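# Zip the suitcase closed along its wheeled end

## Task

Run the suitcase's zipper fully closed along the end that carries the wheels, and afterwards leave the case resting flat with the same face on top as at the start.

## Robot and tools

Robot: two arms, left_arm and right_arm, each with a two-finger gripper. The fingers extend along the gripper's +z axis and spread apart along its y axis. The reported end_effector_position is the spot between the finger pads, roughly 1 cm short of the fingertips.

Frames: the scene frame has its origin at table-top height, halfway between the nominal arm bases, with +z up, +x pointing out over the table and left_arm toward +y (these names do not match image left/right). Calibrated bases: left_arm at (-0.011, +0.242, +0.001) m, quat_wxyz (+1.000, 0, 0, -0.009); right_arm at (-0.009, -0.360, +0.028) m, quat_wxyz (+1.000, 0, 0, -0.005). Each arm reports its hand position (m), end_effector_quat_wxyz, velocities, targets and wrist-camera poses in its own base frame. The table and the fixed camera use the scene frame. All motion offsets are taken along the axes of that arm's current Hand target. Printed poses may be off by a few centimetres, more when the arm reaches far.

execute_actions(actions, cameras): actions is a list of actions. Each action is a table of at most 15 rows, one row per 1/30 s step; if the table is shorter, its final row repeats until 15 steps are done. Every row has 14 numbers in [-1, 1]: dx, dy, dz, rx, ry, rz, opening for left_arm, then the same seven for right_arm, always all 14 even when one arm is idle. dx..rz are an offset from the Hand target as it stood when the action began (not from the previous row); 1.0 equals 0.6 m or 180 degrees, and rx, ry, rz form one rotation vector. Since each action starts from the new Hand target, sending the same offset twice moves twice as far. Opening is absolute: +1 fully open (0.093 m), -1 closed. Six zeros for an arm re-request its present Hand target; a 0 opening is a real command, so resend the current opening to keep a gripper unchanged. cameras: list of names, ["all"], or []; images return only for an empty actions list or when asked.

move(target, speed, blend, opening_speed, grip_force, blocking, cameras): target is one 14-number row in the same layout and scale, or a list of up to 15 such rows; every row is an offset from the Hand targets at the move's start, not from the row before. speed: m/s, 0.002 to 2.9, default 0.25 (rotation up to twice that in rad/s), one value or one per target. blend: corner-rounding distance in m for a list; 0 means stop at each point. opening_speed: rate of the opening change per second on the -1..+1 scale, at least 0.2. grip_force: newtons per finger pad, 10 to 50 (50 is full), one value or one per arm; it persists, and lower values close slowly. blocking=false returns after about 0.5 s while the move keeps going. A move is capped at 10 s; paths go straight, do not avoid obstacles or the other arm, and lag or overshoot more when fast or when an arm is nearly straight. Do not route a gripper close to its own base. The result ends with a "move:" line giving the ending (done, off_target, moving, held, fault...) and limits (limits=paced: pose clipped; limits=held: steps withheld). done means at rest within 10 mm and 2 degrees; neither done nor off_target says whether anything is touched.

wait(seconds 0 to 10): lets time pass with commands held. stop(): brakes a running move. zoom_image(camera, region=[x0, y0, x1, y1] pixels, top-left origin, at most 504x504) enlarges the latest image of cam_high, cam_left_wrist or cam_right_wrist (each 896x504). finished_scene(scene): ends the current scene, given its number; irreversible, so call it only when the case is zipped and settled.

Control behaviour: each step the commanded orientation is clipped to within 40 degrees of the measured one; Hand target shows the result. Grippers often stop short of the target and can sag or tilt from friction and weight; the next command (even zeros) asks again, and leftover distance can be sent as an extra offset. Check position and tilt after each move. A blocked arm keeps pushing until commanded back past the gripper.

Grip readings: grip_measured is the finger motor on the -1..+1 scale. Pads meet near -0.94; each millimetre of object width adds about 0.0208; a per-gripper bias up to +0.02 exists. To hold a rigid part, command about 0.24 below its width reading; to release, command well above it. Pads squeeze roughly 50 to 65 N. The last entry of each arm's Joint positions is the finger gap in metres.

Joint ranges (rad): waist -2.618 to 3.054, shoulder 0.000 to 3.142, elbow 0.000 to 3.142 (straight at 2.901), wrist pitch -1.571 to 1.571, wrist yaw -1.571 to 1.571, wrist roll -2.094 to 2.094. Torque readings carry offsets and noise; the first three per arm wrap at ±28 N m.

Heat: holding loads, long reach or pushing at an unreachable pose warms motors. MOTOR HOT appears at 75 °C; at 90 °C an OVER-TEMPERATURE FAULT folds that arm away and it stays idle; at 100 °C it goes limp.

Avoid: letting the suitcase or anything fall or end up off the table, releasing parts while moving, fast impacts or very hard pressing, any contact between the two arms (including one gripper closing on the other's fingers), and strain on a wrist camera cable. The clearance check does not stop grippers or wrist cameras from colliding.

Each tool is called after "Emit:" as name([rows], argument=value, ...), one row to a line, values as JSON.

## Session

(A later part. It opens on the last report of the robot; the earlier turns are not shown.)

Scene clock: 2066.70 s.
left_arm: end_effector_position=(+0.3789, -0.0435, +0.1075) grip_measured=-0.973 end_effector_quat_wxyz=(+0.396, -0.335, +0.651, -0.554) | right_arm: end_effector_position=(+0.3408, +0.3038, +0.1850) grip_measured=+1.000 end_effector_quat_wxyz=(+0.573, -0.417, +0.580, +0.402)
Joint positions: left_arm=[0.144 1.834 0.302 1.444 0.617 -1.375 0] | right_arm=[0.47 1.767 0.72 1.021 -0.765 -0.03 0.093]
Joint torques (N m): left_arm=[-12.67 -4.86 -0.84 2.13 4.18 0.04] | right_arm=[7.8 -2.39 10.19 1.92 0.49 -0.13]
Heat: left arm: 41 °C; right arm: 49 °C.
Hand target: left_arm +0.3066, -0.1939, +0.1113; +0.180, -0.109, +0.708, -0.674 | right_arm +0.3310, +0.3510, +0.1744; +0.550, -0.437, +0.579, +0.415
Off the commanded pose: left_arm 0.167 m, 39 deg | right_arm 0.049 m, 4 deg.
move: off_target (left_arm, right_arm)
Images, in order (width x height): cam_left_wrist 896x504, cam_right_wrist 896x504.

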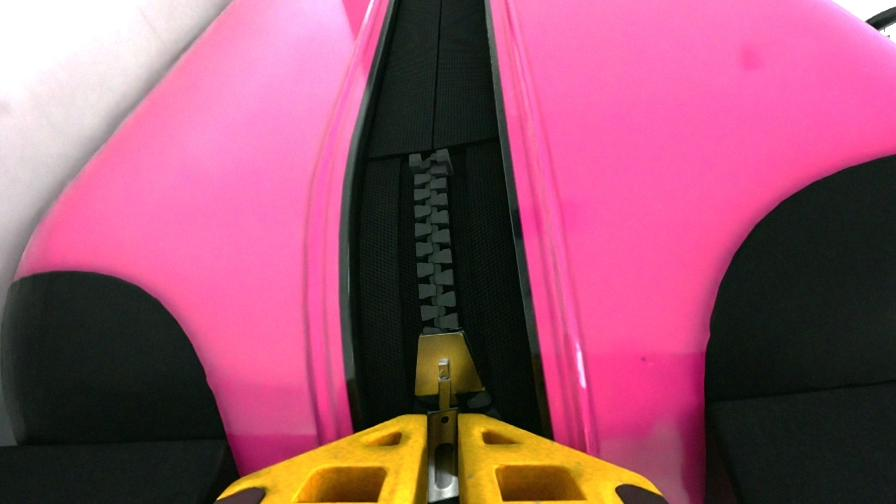

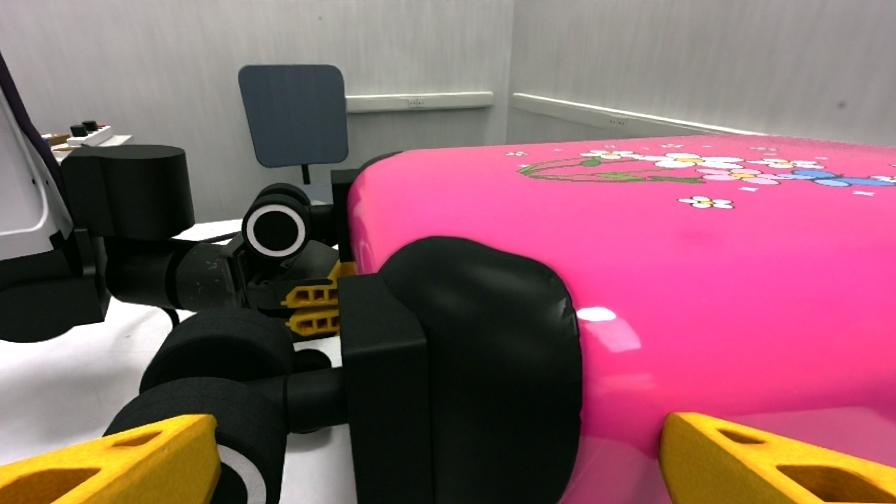

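Emit:
move([
  [-0.196, 0.019, -0.1667, -0.012, -0.1104, -0.0029, -1, -0.0157, -0.0032, -0.2013, 0, 0, 0, 1],
  [-0.196, 0.019, -0.1667, -0.012, -0.1104, -0.0029, -1, -0.2527, -0.0353, -0.144, 0.075, 0.128, 0.0375, 1],
  [-0.196, 0.019, -0.1667, -0.012, -0.1104, -0.0029, -1, -0.1317, -0.0928, 0.0995, 0.1507, 0.2556, 0.0751, -0.99],
], speed=0.22, blend=[0.03, 0.05, 0], cameras=["all"])

Scene clock: 2112.07 s.
left_arm: end_effector_position=(+0.3659, -0.0581, +0.1086) grip_measured=-0.973 end_effector_quat_wxyz=(+0.283, -0.237, +0.682, -0.632) | right_arm: end_effector_position=(+0.4023, +0.4009, +0.2504) grip_measured=-0.983 end_effector_quat_wxyz=(+0.324, -0.363, +0.863, +0.136)
Joint positions: left_arm=[0.251 1.912 0.41 1.416 1.065 -1.409 0] | right_arm=[0.781 2.232 2.448 -1.07 -0.009 -0.012 0]
Joint torques (N m): left_arm=[0.61 -4.56 5.87 1.62 -0.02 0.03] | right_arm=[-0.23 -9.98 8.54 1.66 0.04 0.22]
Motor temperatures (°C): left_arm=[42 40 31 42 54 27 33] | right_arm=[34 45 50 42 28 25 26]
Heat: left arm: 54 °C; right arm: 50 °C.
Hand target: left_arm +0.3746, -0.0549, +0.1153; +0.294, -0.230, +0.679, -0.632 | right_arm +0.4020, +0.3969, +0.2503; +0.316, -0.356, +0.870, +0.130
Off the commanded pose: left_arm 0.011 m, 2 deg | right_arm 0.004 m, 2 deg.
move: off_target (left_arm)

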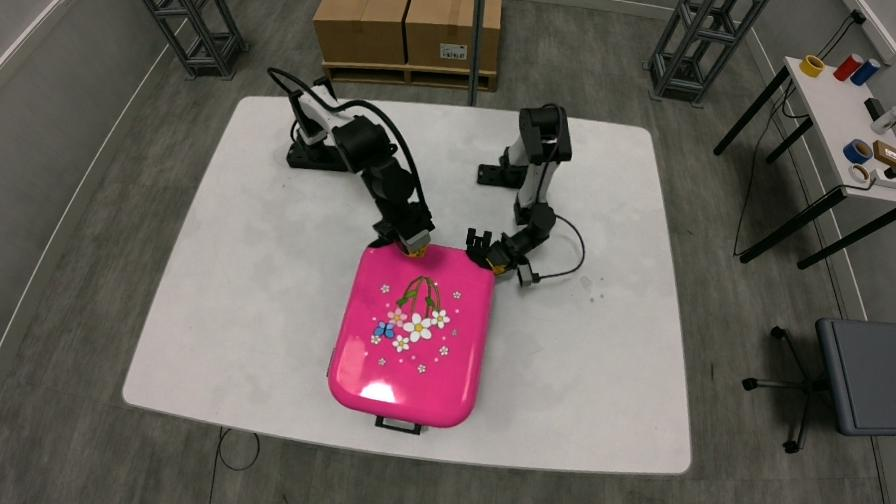

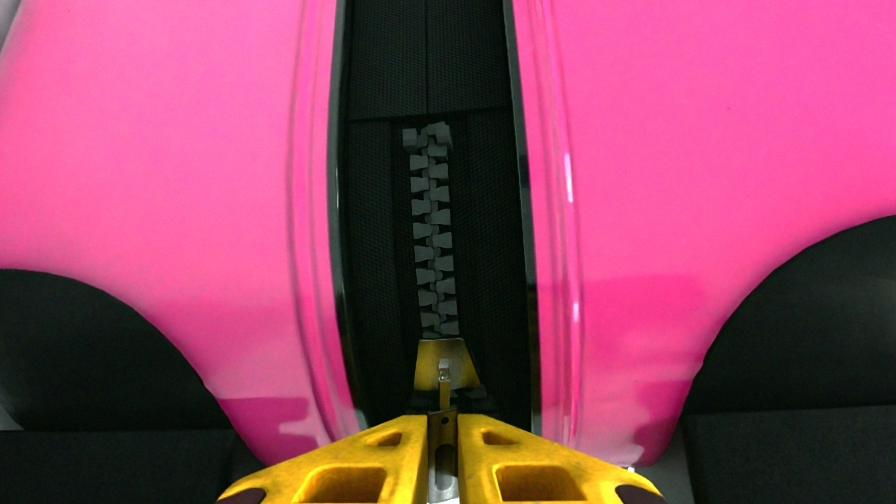

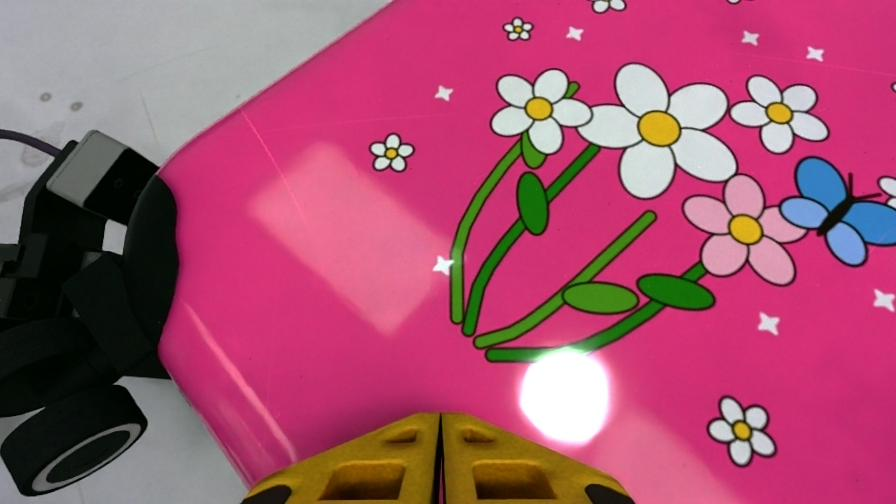

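Emit:
move(target=[0, 0, 0, 0, 0, 0, -1, 0.1071, 0, 0.1279, 0, 0, 0, -0.99], speed=0.06, cameras=["cam_right_wrist", "cam_left_wrist"])

Scene clock: 2120.03 s.
left_arm: end_effector_position=(+0.3711, -0.0532, +0.1088) grip_measured=-0.973 end_effector_quat_wxyz=(+0.291, -0.247, +0.679, -0.627) | right_arm: end_effector_position=(+0.3988, +0.3953, +0.1984) grip_measured=-0.983 end_effector_quat_wxyz=(+0.354, -0.359, +0.852, +0.142)
Joint positions: left_arm=[0.256 1.912 0.419 1.406 1.042 -1.41 0] | right_arm=[0.781 2.039 1.882 -0.631 0 -0.017 0]
Joint torques (N m): left_arm=[0.25 -4.62 5.2 1.73 0.14 0.05] | right_arm=[-0.13 -5.01 3.71 2.38 -0.06 0.21]
Motor temperatures (°C): left_arm=[39 40 32 41 49 27 33] | right_arm=[33 49 50 42 28 25 26]
Heat: left arm: 49 °C; right arm: 50 °C.
Hand target: left_arm +0.3746, -0.0549, +0.1153; +0.294, -0.230, +0.679, -0.632 | right_arm +0.4021, +0.3969, +0.1502; +0.316, -0.356, +0.870, +0.130
Off the commanded pose: left_arm 0.008 m, 2 deg | right_arm 0.048 m, 5 deg.
move: off_target (right_arm)
Images, in order (width x height): cam_left_wrist 896x504, cam_right_wrist 896x504.

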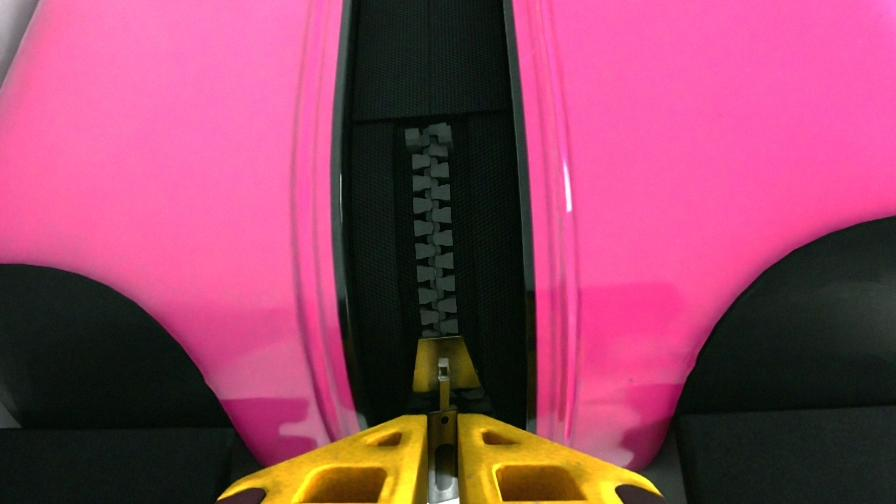

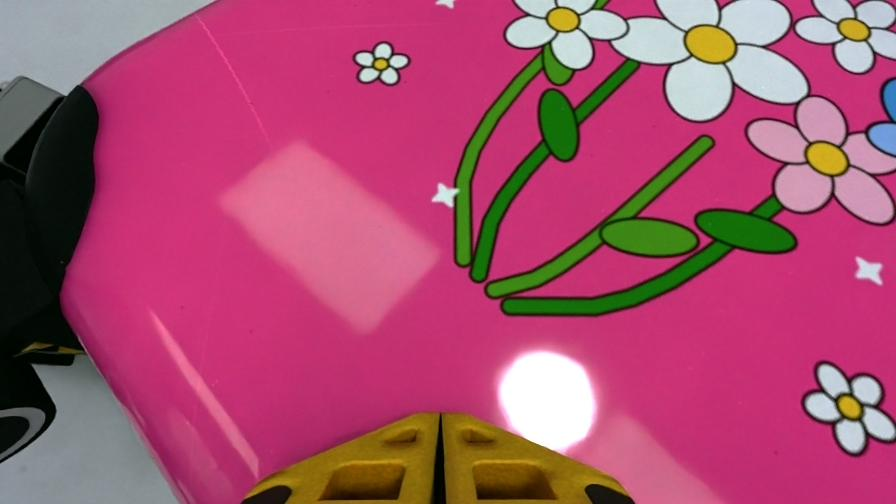

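Emit:
move(target=[0, 0, 0, 0, 0, 0, -1, 0.0857, 0, 0.1023, 0, 0, 0, -0.99], speed=0.06, cameras=["cam_right_wrist", "cam_left_wrist"])

Scene clock: 2129.67 s.
left_arm: end_effector_position=(+0.3833, -0.0367, +0.1091) grip_measured=-0.973 end_effector_quat_wxyz=(+0.321, -0.276, +0.669, -0.611) | right_arm: end_effector_position=(+0.4202, +0.4136, +0.1966) grip_measured=-0.983 end_effector_quat_wxyz=(+0.460, -0.336, +0.802, +0.183)
Joint positions: left_arm=[0.273 1.915 0.431 1.401 0.967 -1.41 0] | right_arm=[0.778 2.005 1.635 -0.166 0.002 -0.017 0]
Joint torques (N m): left_arm=[-0.87 -5.14 4.03 1.79 0.87 0.08] | right_arm=[0.05 -1.13 2.85 0.74 0.02 0.2]
Heat: left arm: 45 °C; right arm: 48 °C.
Hand target: left_arm +0.3746, -0.0549, +0.1153; +0.294, -0.230, +0.679, -0.632 | right_arm +0.4021, +0.3970, +0.0701; +0.316, -0.356, +0.870, +0.130
Off the commanded pose: left_arm 0.021 m, 7 deg | right_arm 0.129 m, 19 deg.
move: off_target (left_arm, right_arm)
Images, in order (width x height): cam_left_wrist 896x504, cam_right_wrist 896x504.

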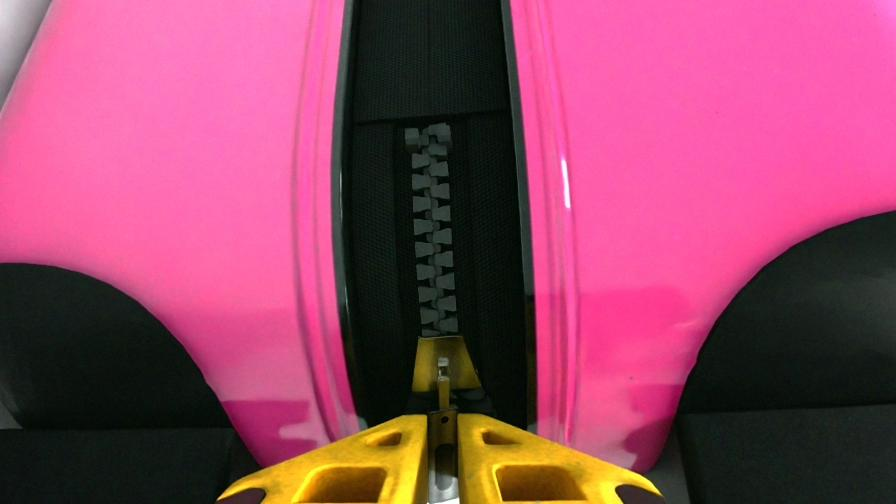

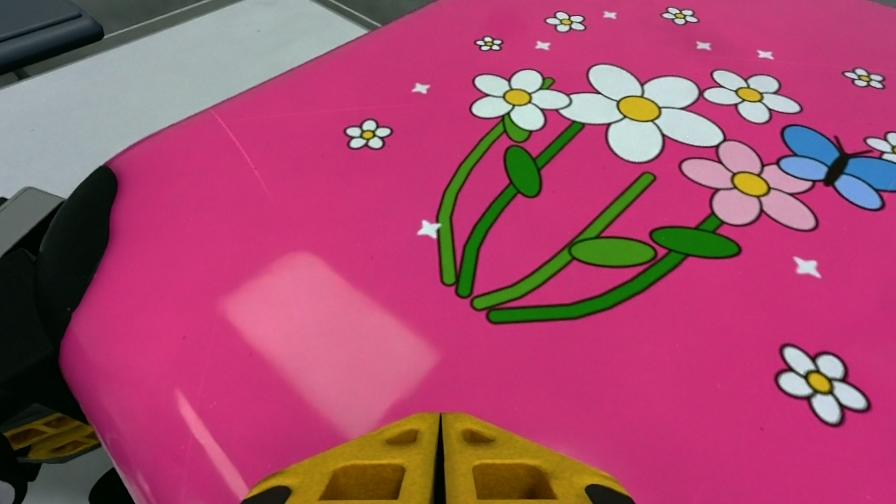

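Emit:
move(target=[0.1122, -0.0135, 0.042, 0.009, 0.0828, 0.0023, -1, 0, 0, 0, 0, 0, 0, -0.99], speed=0.06, cameras=["cam_right_wrist", "cam_left_wrist"])

Scene clock: 2137.50 s.
left_arm: end_effector_position=(+0.3678, -0.0855, +0.1090) grip_measured=-0.973 end_effector_quat_wxyz=(+0.262, -0.217, +0.689, -0.639) | right_arm: end_effector_position=(+0.4493, +0.3862, +0.1963) grip_measured=-0.983 end_effector_quat_wxyz=(+0.483, -0.293, +0.814, +0.135)
Joint positions: left_arm=[0.167 1.915 0.431 1.395 1.042 -1.41 0] | right_arm=[0.74 2.014 1.635 -0.145 0.105 -0.012 0]
Joint torques (N m): left_arm=[-3.58 -5.7 2.86 1.74 1.3 0.22] | right_arm=[2.14 -2.1 2.29 0.46 -1.02 0.23]
Motor temperatures (°C): left_arm=[36 40 32 42 44 27 33] | right_arm=[31 47 47 39 28 25 26]
Heat: left arm: 44 °C; right arm: 47 °C.
Hand target: left_arm +0.3430, -0.1200, +0.1154; +0.209, -0.140, +0.703, -0.665 | right_arm +0.4021, +0.3970, +0.0701; +0.316, -0.356, +0.870, +0.130
Off the commanded pose: left_arm 0.043 m, 11 deg | right_arm 0.135 m, 21 deg.
move: off_target (left_arm, right_arm)
Images, in order (width x height): cam_left_wrist 896x504, cam_right_wrist 896x504.

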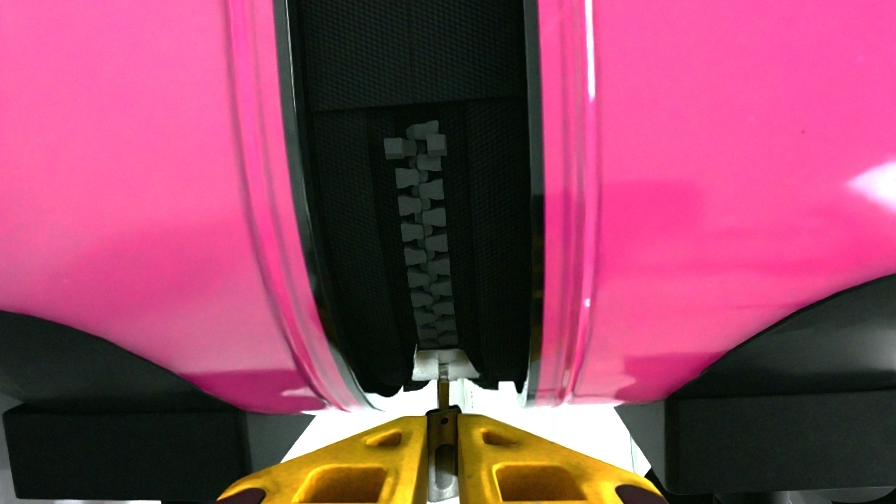

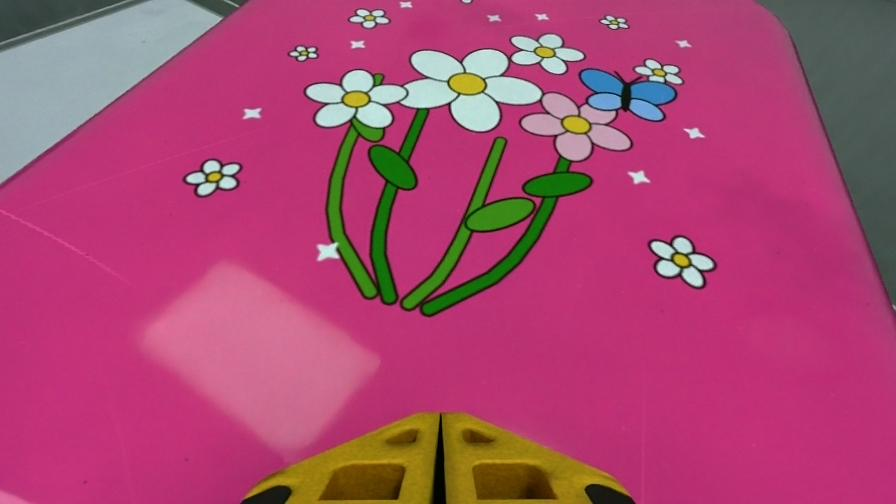

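Emit:
zoom_image(camera="cam_left_wrist", region=[340, 100, 560, 430])

Scaled by 1.527.

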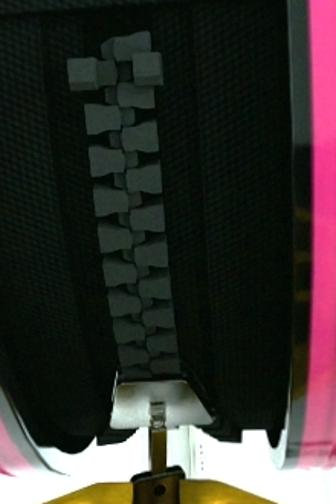

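Emit:
move(target=[-0.1, 0.0135, -0.03, -0.009, -0.0828, -0.0023, -1, -0.3, 0, -0.36, 0, 0, 0, -0.99], speed=0.2, cameras=["cam_high", "cam_left_wrist"])

Scene clock: 2178.77 s.
left_arm: end_effector_position=(+0.3641, -0.0893, +0.1086) grip_measured=-0.973 end_effector_quat_wxyz=(+0.251, -0.209, +0.691, -0.644) | right_arm: end_effector_position=(+0.4077, +0.3952, +0.3574) grip_measured=-0.983 end_effector_quat_wxyz=(+0.435, -0.334, +0.820, +0.167)
Joint positions: left_arm=[0.164 1.918 0.431 1.396 1.068 -1.413 0] | right_arm=[0.775 2.284 2.847 -1.165 0.017 -0.007 0]
Joint torques (N m): left_arm=[0.76 -3.79 6.57 1.79 -0.79 -0.01] | right_arm=[-0.12 -9.22 6.78 1.98 -0.15 0.08]
Heat: left arm: 41 °C; right arm: 44 °C.
Hand target: left_arm +0.3874, -0.0751, +0.1143; +0.294, -0.230, +0.679, -0.632 | right_arm +0.4015, +0.3963, +0.3513; +0.316, -0.356, +0.870, +0.130
Off the commanded pose: left_arm 0.028 m, 6 deg | right_arm 0.009 m, 16 deg.
elbow stopped short (right arm): the move would have taken joint 3 (elbow) straighter than the controller allows.
move: off_target (left_arm, right_arm)
Images, in order (width x height): cam_high 896x504, cam_left_wrist 896x504.

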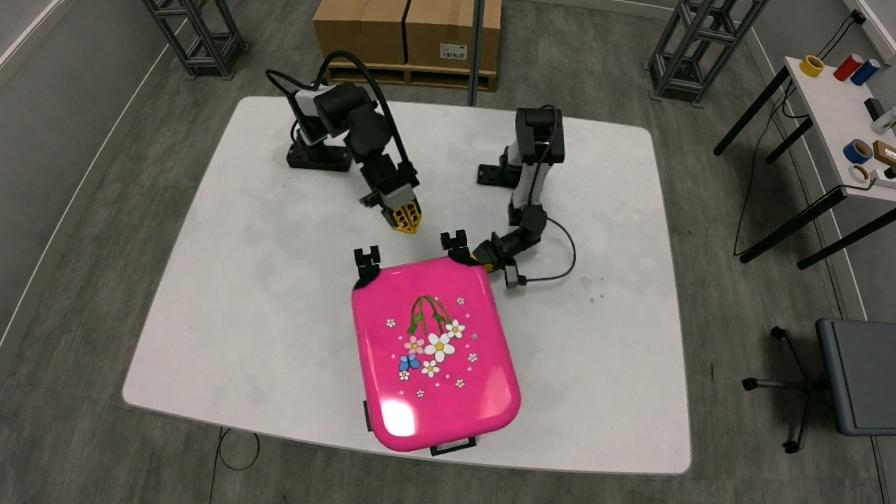

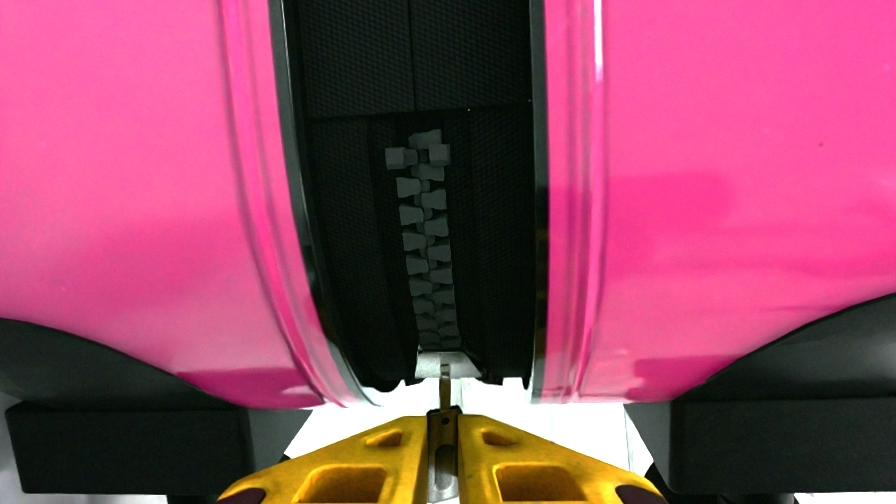

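Emit:
move([
  [0, 0, 0, 0, 0, 0, -1, 0.2092, 0.0277, -0.1505, -0.039, -0.124, -0.0206, -0.99],
  [0, 0, 0, 0, 0, 0, -1, 0.3435, 0.114, 0.1135, -0.078, -0.2487, -0.0412, -0.99],
], speed=0.2, blend=[0.05, 0], cameras=["cam_right_wrist", "cam_high"])

Scene clock: 2216.23 s.
left_arm: end_effector_position=(+0.3641, -0.0893, +0.1086) grip_measured=-0.973 end_effector_quat_wxyz=(+0.251, -0.209, +0.691, -0.644) | right_arm: end_effector_position=(+0.2715, +0.3601, +0.1516) grip_measured=-0.983 end_effector_quat_wxyz=(+0.567, -0.376, +0.658, +0.323)
Joint positions: left_arm=[0.164 1.918 0.431 1.396 1.068 -1.413 0] | right_arm=[0.859 1.666 0.583 0.931 -0.176 -0.029 0]
Joint torques (N m): left_arm=[0.73 -3.82 6.6 1.79 -0.79 0] | right_arm=[0.17 -5.27 6.42 3.33 -0.18 0.22]
Motor temperatures (°C): left_arm=[31 39 33 41 38 27 33] | right_arm=[29 50 44 40 28 25 26]
Heat: left arm: 41 °C; right arm: 50 °C.
Hand target: left_arm +0.3874, -0.0751, +0.1143; +0.294, -0.230, +0.679, -0.632 | right_arm +0.2722, +0.3650, +0.1667; +0.585, -0.369, +0.638, +0.337
Off the commanded pose: left_arm 0.028 m, 6 deg | right_arm 0.016 m, 4 deg.
move: off_target (left_arm, right_arm)
Images, in order (width x height): cam_high 896x504, cam_right_wrist 896x504.

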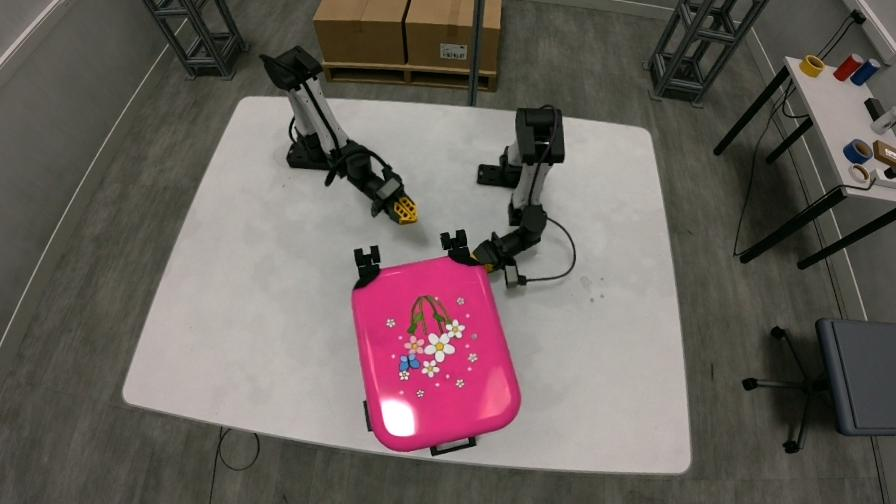

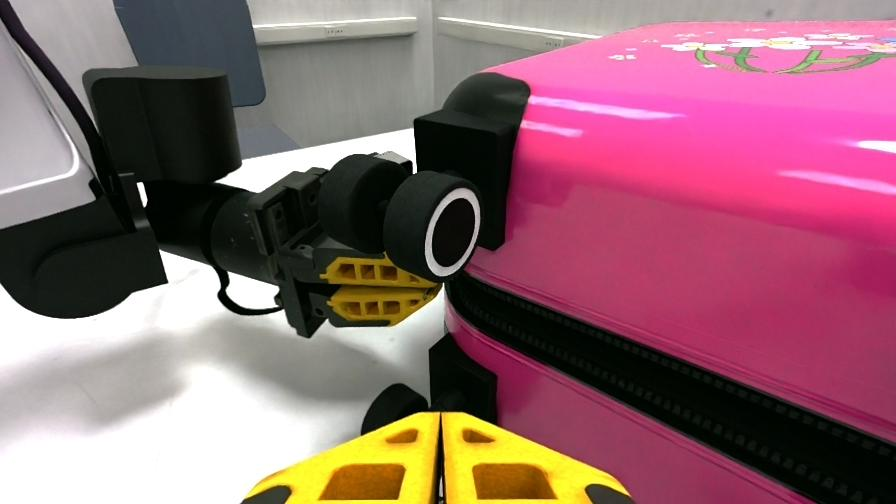

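Emit:
move(target=[0, 0, 0, 0, 0, 0, -1, -0.0272, 0.0342, 0.0818, 0, -0.01, 0, 1], speed=0.12, cameras=["cam_right_wrist"])

Scene clock: 2250.60 s.
left_arm: end_effector_position=(+0.3641, -0.0893, +0.1086) grip_measured=-0.973 end_effector_quat_wxyz=(+0.251, -0.209, +0.691, -0.644) | right_arm: end_effector_position=(+0.2763, +0.4128, +0.1635) grip_measured=+1.000 end_effector_quat_wxyz=(+0.578, -0.377, +0.641, +0.335)
Joint positions: left_arm=[0.164 1.918 0.431 1.396 1.068 -1.413 0] | right_arm=[0.942 1.803 0.763 0.932 -0.115 -0.018 0.093]
Joint torques (N m): left_arm=[0.76 -3.84 6.6 1.79 -0.79 0] | right_arm=[0.18 -6.11 7.75 3.07 0.06 0.21]
Motor temperatures (°C): left_arm=[31 39 34 41 36 27 33] | right_arm=[28 47 45 52 28 25 26]
Heat: left arm: 41 °C; right arm: 52 °C.
Hand target: left_arm +0.3874, -0.0751, +0.1143; +0.294, -0.230, +0.679, -0.632 | right_arm +0.2795, +0.4188, +0.1787; +0.595, -0.364, +0.629, +0.343
Off the commanded pose: left_arm 0.028 m, 6 deg | right_arm 0.017 m, 3 deg.
move: off_target (left_arm, right_arm)
Images, in order (width x height): cam_right_wrist 896x504.

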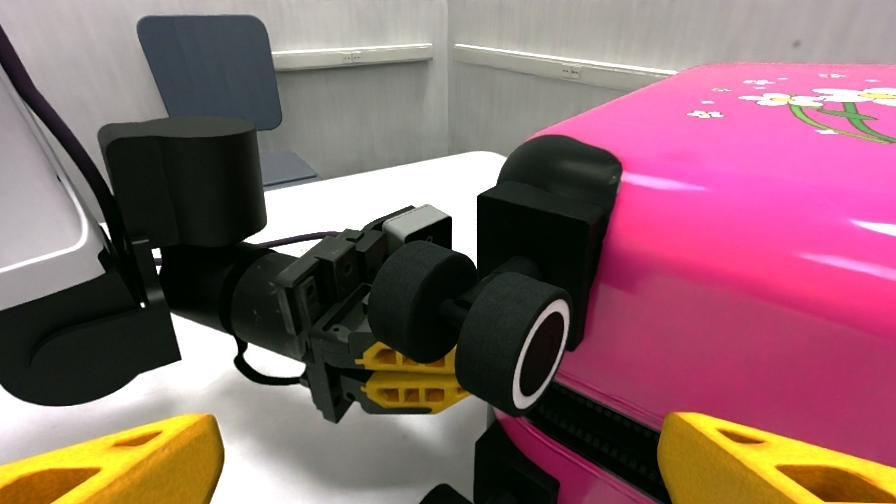

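Emit:
move(target=[0, 0, 0, 0, 0, 0, -1, -0.0153, -0.009, 0.0938, 0, 0, 0, 1], speed=0.1, cameras=["cam_right_wrist"])

Scene clock: 2260.47 s.
left_arm: end_effector_position=(+0.3641, -0.0893, +0.1086) grip_measured=-0.973 end_effector_quat_wxyz=(+0.251, -0.209, +0.691, -0.644) | right_arm: end_effector_position=(+0.3106, +0.4595, +0.1881) grip_measured=+1.000 end_effector_quat_wxyz=(+0.604, -0.366, +0.618, +0.346)
Joint positions: left_arm=[0.164 1.918 0.431 1.396 1.068 -1.413 0] | right_arm=[0.942 1.959 1.02 0.908 -0.113 -0.018 0.093]
Joint torques (N m): left_arm=[0.77 -3.81 6.6 1.79 -0.79 0.01] | right_arm=[0.24 -7.75 8.34 2.15 0.07 0.12]
Heat: left arm: 41 °C; right arm: 51 °C.
Hand target: left_arm +0.3874, -0.0751, +0.1143; +0.294, -0.230, +0.679, -0.632 | right_arm +0.3125, +0.4653, +0.1847; +0.595, -0.364, +0.629, +0.343
Off the commanded pose: left_arm 0.028 m, 6 deg | right_arm 0.007 m, 2 deg.
move: off_target (left_arm)
Images, in order (width x height): cam_right_wrist 896x504.

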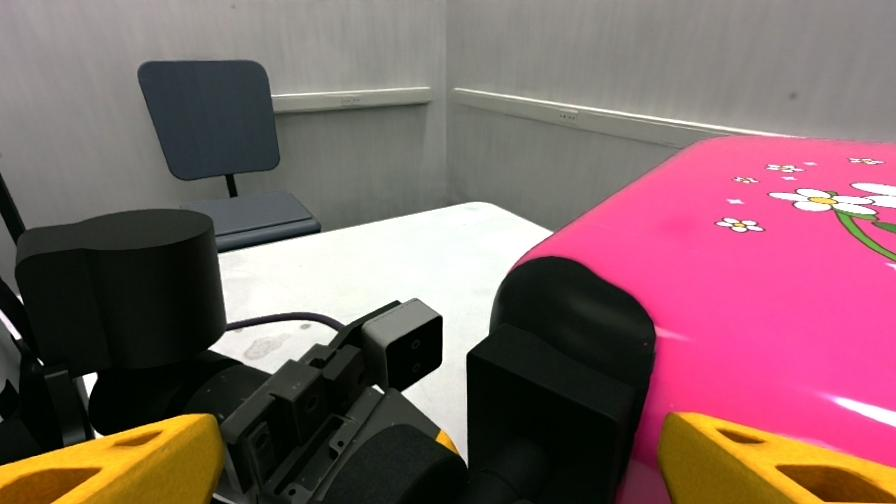

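Emit:
move([
  [0, 0, 0, 0, 0, 0, -1, 0.03, 0, 0.0017, 0, 0, 0, 1],
  [0, 0, 0, 0, 0, 0, -1, 0.03, 0, 0.0017, 0, 0, 0, -0.2],
], speed=0.08, grip_force=[50, 45], cameras=["cam_right_wrist", "cam_left_wrist"])

Scene clock: 2271.53 s.
left_arm: end_effector_position=(+0.3641, -0.0893, +0.1086) grip_measured=-0.973 end_effector_quat_wxyz=(+0.251, -0.209, +0.691, -0.644) | right_arm: end_effector_position=(+0.3142, +0.4609, +0.1609) grip_measured=+0.106 end_effector_quat_wxyz=(+0.589, -0.372, +0.634, +0.335)
Joint positions: left_arm=[0.164 1.918 0.431 1.396 1.068 -1.413 0] | right_arm=[0.941 2.01 1.02 0.908 -0.105 -0.023 0.05]
Joint torques (N m): left_arm=[0.73 -3.82 6.57 1.79 -0.79 0] | right_arm=[0.39 -8.31 6.52 2.96 0.02 0.22]
Heat: left arm: 41 °C; right arm: 50 °C.
Hand target: left_arm +0.3874, -0.0751, +0.1143; +0.294, -0.230, +0.679, -0.632 | right_arm +0.3125, +0.4653, +0.1667; +0.595, -0.364, +0.629, +0.343
Off the commanded pose: left_arm 0.028 m, 6 deg | right_arm 0.007 m, 2 deg.
grip_force (N): 50, 45
move: off_target (left_arm)
Images, in order (width x height): cam_left_wrist 896x504, cam_right_wrist 896x504.

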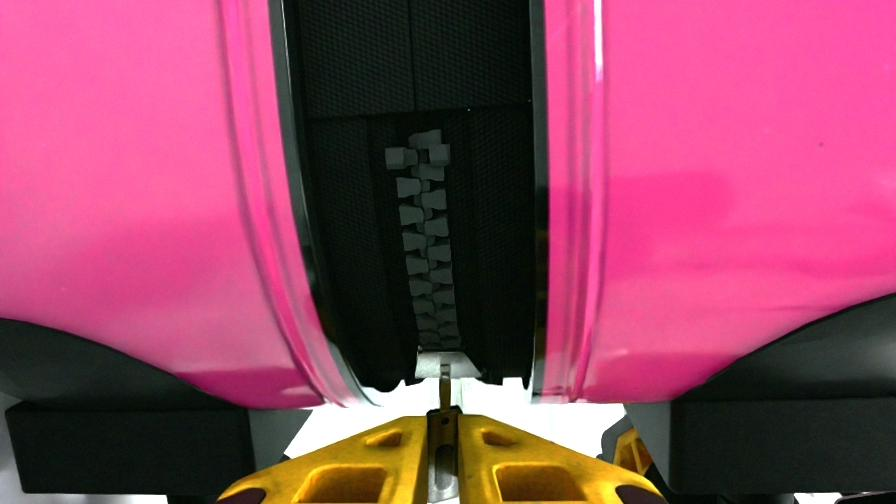

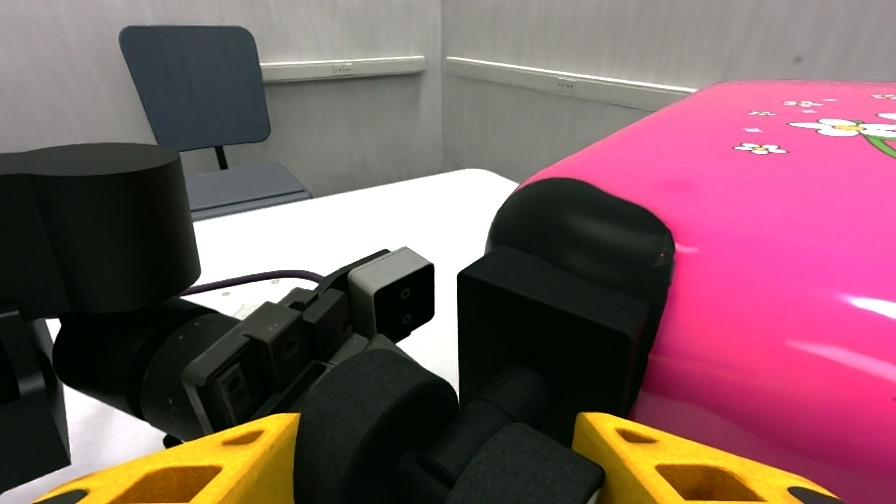

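Emit:
move([
  [0.1092, -0.0065, -0.013, 0.0105, 0.0965, 0.0027, -1, 0, 0, 0.025, 0, 0, 0, -0.2],
  [0.2185, -0.013, -0.0263, 0.0211, 0.1931, 0.0054, -1, 0, 0, 0.06, 0, 0, 0, -0.2],
], speed=0.1, blend=[0.01, 0], cameras=["cam_right_wrist", "cam_left_wrist"])

Scene clock: 2293.77 s.
left_arm: end_effector_position=(+0.3663, -0.0784, +0.1085) grip_measured=-0.973 end_effector_quat_wxyz=(+0.276, -0.198, +0.695, -0.634) | right_arm: end_effector_position=(+0.3204, +0.4842, +0.1613) grip_measured=+0.057 end_effector_quat_wxyz=(+0.597, -0.370, +0.626, +0.338)
Joint positions: left_arm=[0.196 1.918 0.434 1.39 1.077 -1.355 0] | right_arm=[0.961 2.088 1.122 0.908 -0.089 -0.024 0.048]
Joint torques (N m): left_arm=[-5.76 -4.98 -0.2 1.52 3.73 0.35] | right_arm=[-0.1 -6.75 11.96 2.3 -0.05 0.21]
Heat: left arm: 41 °C; right arm: 52 °C.
Hand target: left_arm +0.2816, -0.1542, +0.1083; +0.091, -0.016, +0.716, -0.692 | right_arm +0.3305, +0.4964, +0.1647; +0.595, -0.364, +0.629, +0.343
Off the commanded pose: left_arm 0.114 m, 31 deg | right_arm 0.016 m, 1 deg.
grip_force (N): 50, 45
move: off_target (left_arm, right_arm)
Images, in order (width x height): cam_left_wrist 896x504, cam_right_wrist 896x504.

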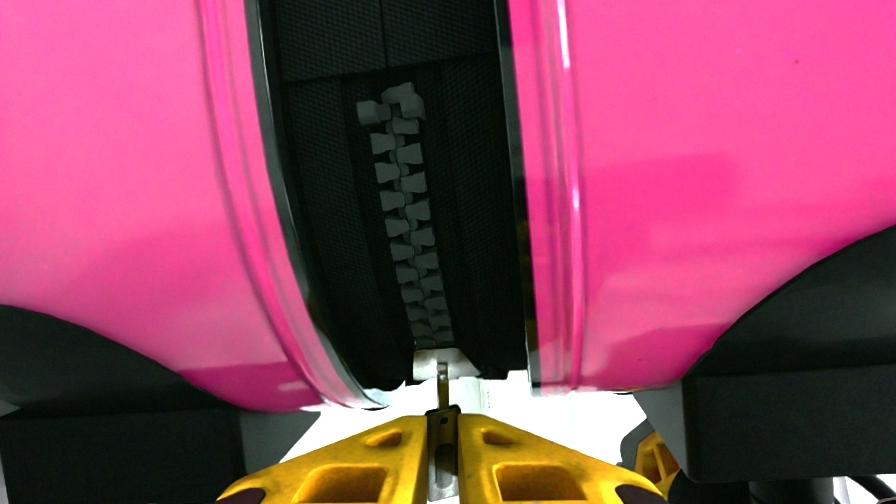

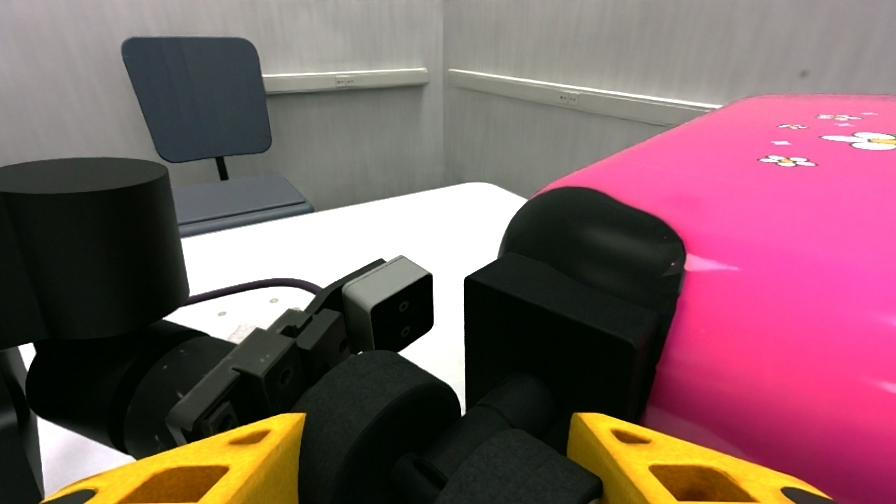

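Emit:
move(target=[-0.053, 0.0033, 0.0925, 0, 0, 0, -1, 0, 0, 0.033, 0, 0, 0, -0.2], speed=0.1, cameras=["cam_right_wrist", "cam_left_wrist"])

Emit:
zoom_image(camera="cam_left_wrist", region=[320, 60, 560, 420])

Scene clock: 2304.37 s.
left_arm: end_effector_position=(+0.3825, -0.1317, +0.1083) grip_measured=-0.973 end_effector_quat_wxyz=(+0.233, -0.149, +0.705, -0.654) | right_arm: end_effector_position=(+0.3476, +0.4933, +0.1617) grip_measured=-0.196 end_effector_quat_wxyz=(+0.607, -0.348, +0.635, +0.327)
Joint positions: left_arm=[0.04 1.992 0.558 1.358 1.059 -1.37 0] | right_arm=[0.942 2.159 1.232 0.878 -0.053 -0.009 0.036]
Joint velocities: left_arm=[within noise] | right_arm=[0.012 -0.012 -0.002 -0.022 -0.154 -0.066 -0.001]
Joint torques (N m): left_arm=[-9.05 -5.33 3.41 1.43 2.46 0.1] | right_arm=[1.13 -8.21 11.1 2.17 -0.36 0.08]
Motor temperatures (°C): left_arm=[32 39 33 41 43 27 33] | right_arm=[28 50 52 50 27 25 27]
Heat: left arm: 43 °C; right arm: 52 °C.
Hand target: left_arm +0.3214, -0.2042, +0.1083; +0.091, -0.016, +0.716, -0.692 | right_arm +0.3404, +0.5135, +0.1636; +0.595, -0.364, +0.629, +0.343
Off the commanded pose: left_arm 0.095 m, 23 deg | right_arm 0.022 m, 3 deg.
grip_force (N): 50, 45
move: off_target (left_arm, right_arm)
Images, in order (width x height): cam_left_wrist 896x504, cam_right_wrist 896x504.

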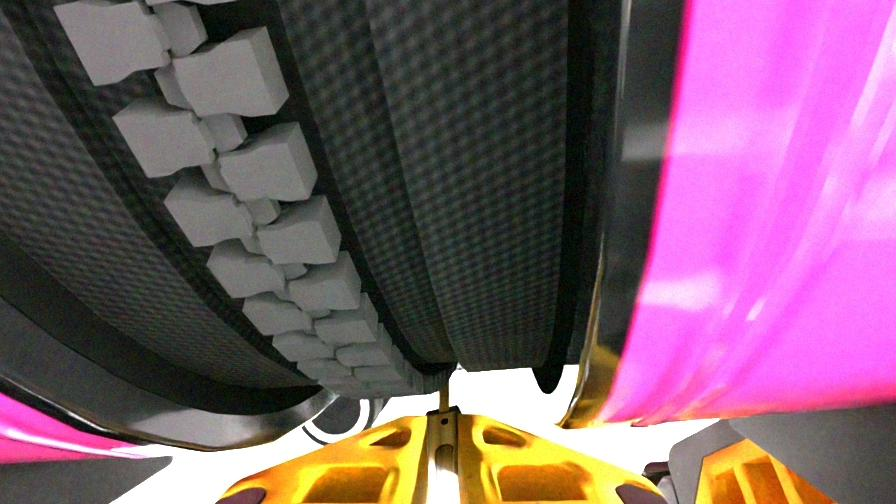

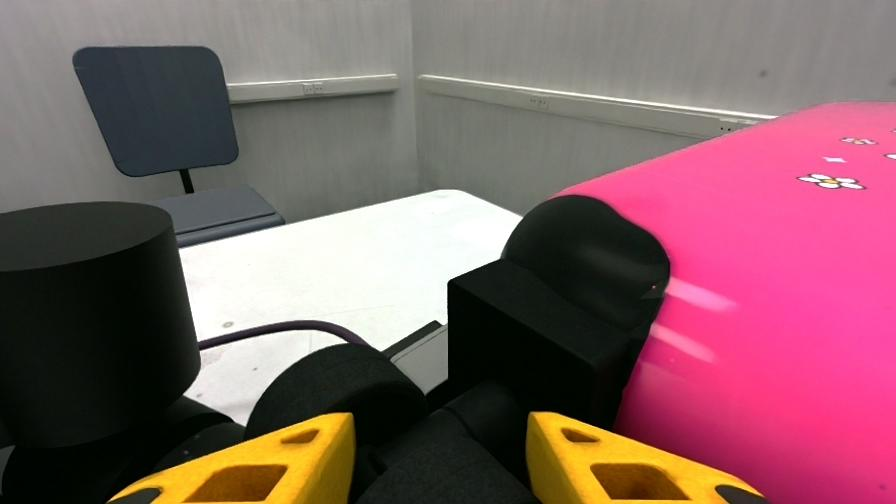

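Scaled by 1.400.

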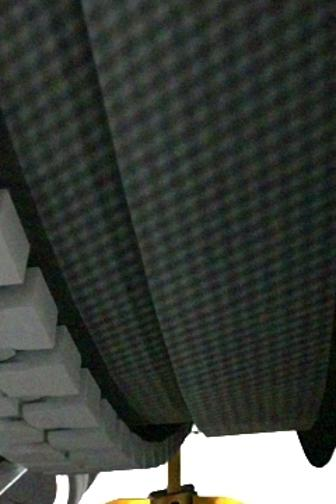

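Emit:
move(target=[0.03, 0, -0.07, 0, 0, 0, -1, 0, 0, 0, 0, 0, 0, -0.2], speed=0.1, cameras=["all"])

Scene clock: 2309.10 s.
left_arm: end_effector_position=(+0.3715, -0.1222, +0.1067) grip_measured=-0.973 end_effector_quat_wxyz=(+0.232, -0.142, +0.703, -0.657) | right_arm: end_effector_position=(+0.3399, +0.5014, +0.1620) grip_measured=-0.196 end_effector_quat_wxyz=(+0.603, -0.353, +0.632, +0.335)
Joint positions: left_arm=[0.078 1.992 0.522 1.403 1.109 -1.37 0] | right_arm=[0.959 2.165 1.244 0.872 -0.058 -0.006 0.036]
Joint torques (N m): left_arm=[-3.21 -7.24 -0.5 1.44 2.91 0.22] | right_arm=[0.17 -8.49 10.43 2.25 -0.41 0.07]
Heat: left arm: 43 °C; right arm: 53 °C.
Hand target: left_arm +0.2974, -0.1654, +0.1075; +0.091, -0.016, +0.716, -0.692 | right_arm +0.3404, +0.5135, +0.1636; +0.595, -0.364, +0.629, +0.343
Off the commanded pose: left_arm 0.086 m, 22 deg | right_arm 0.012 m, 2 deg.
grip_force (N): 50, 45
move: off_target (left_arm, right_arm)

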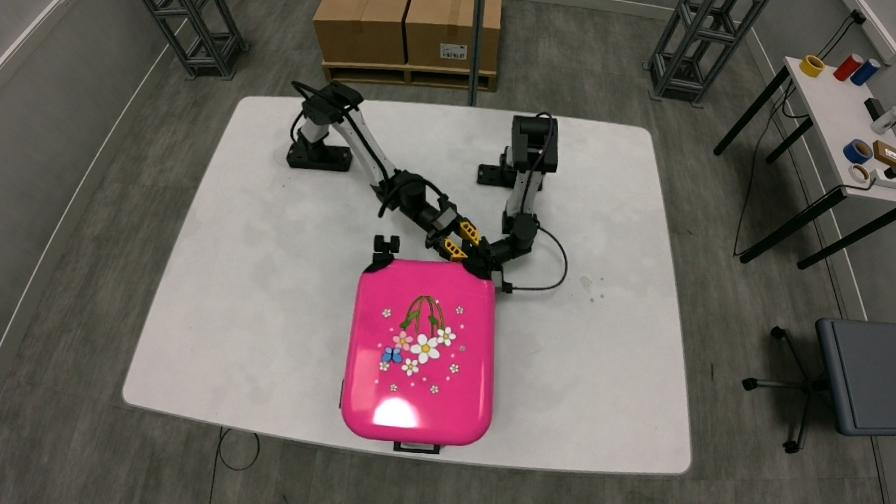

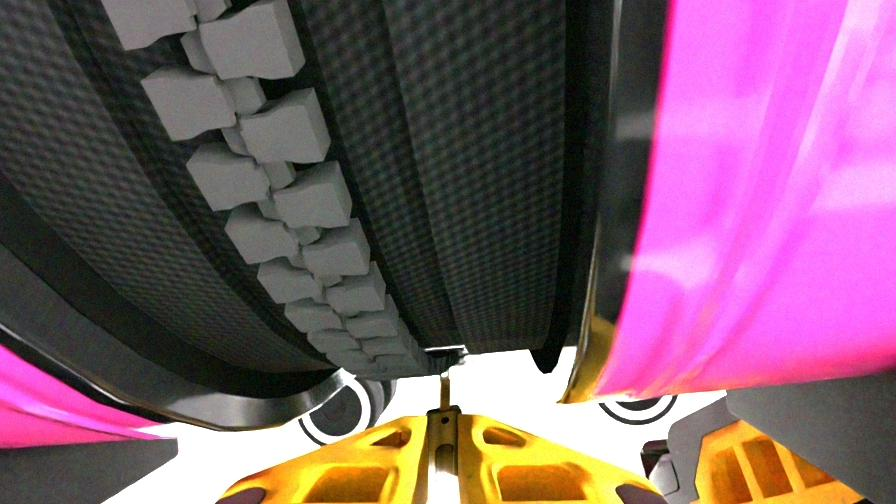

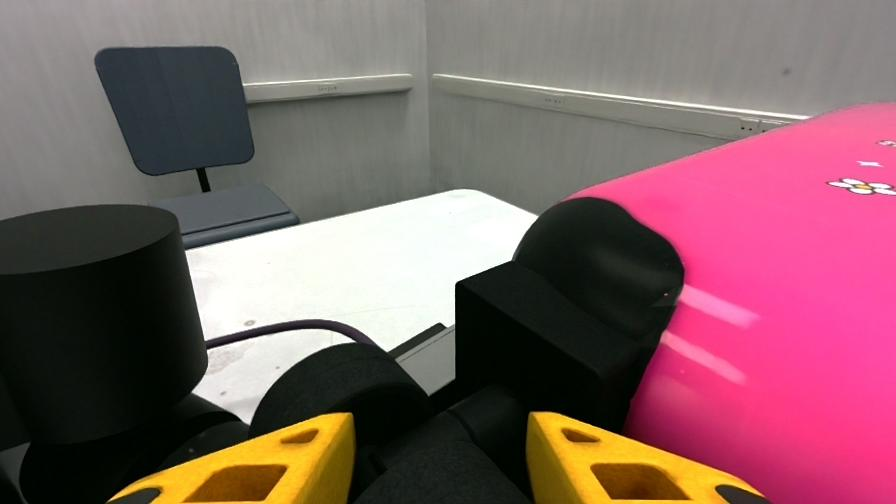

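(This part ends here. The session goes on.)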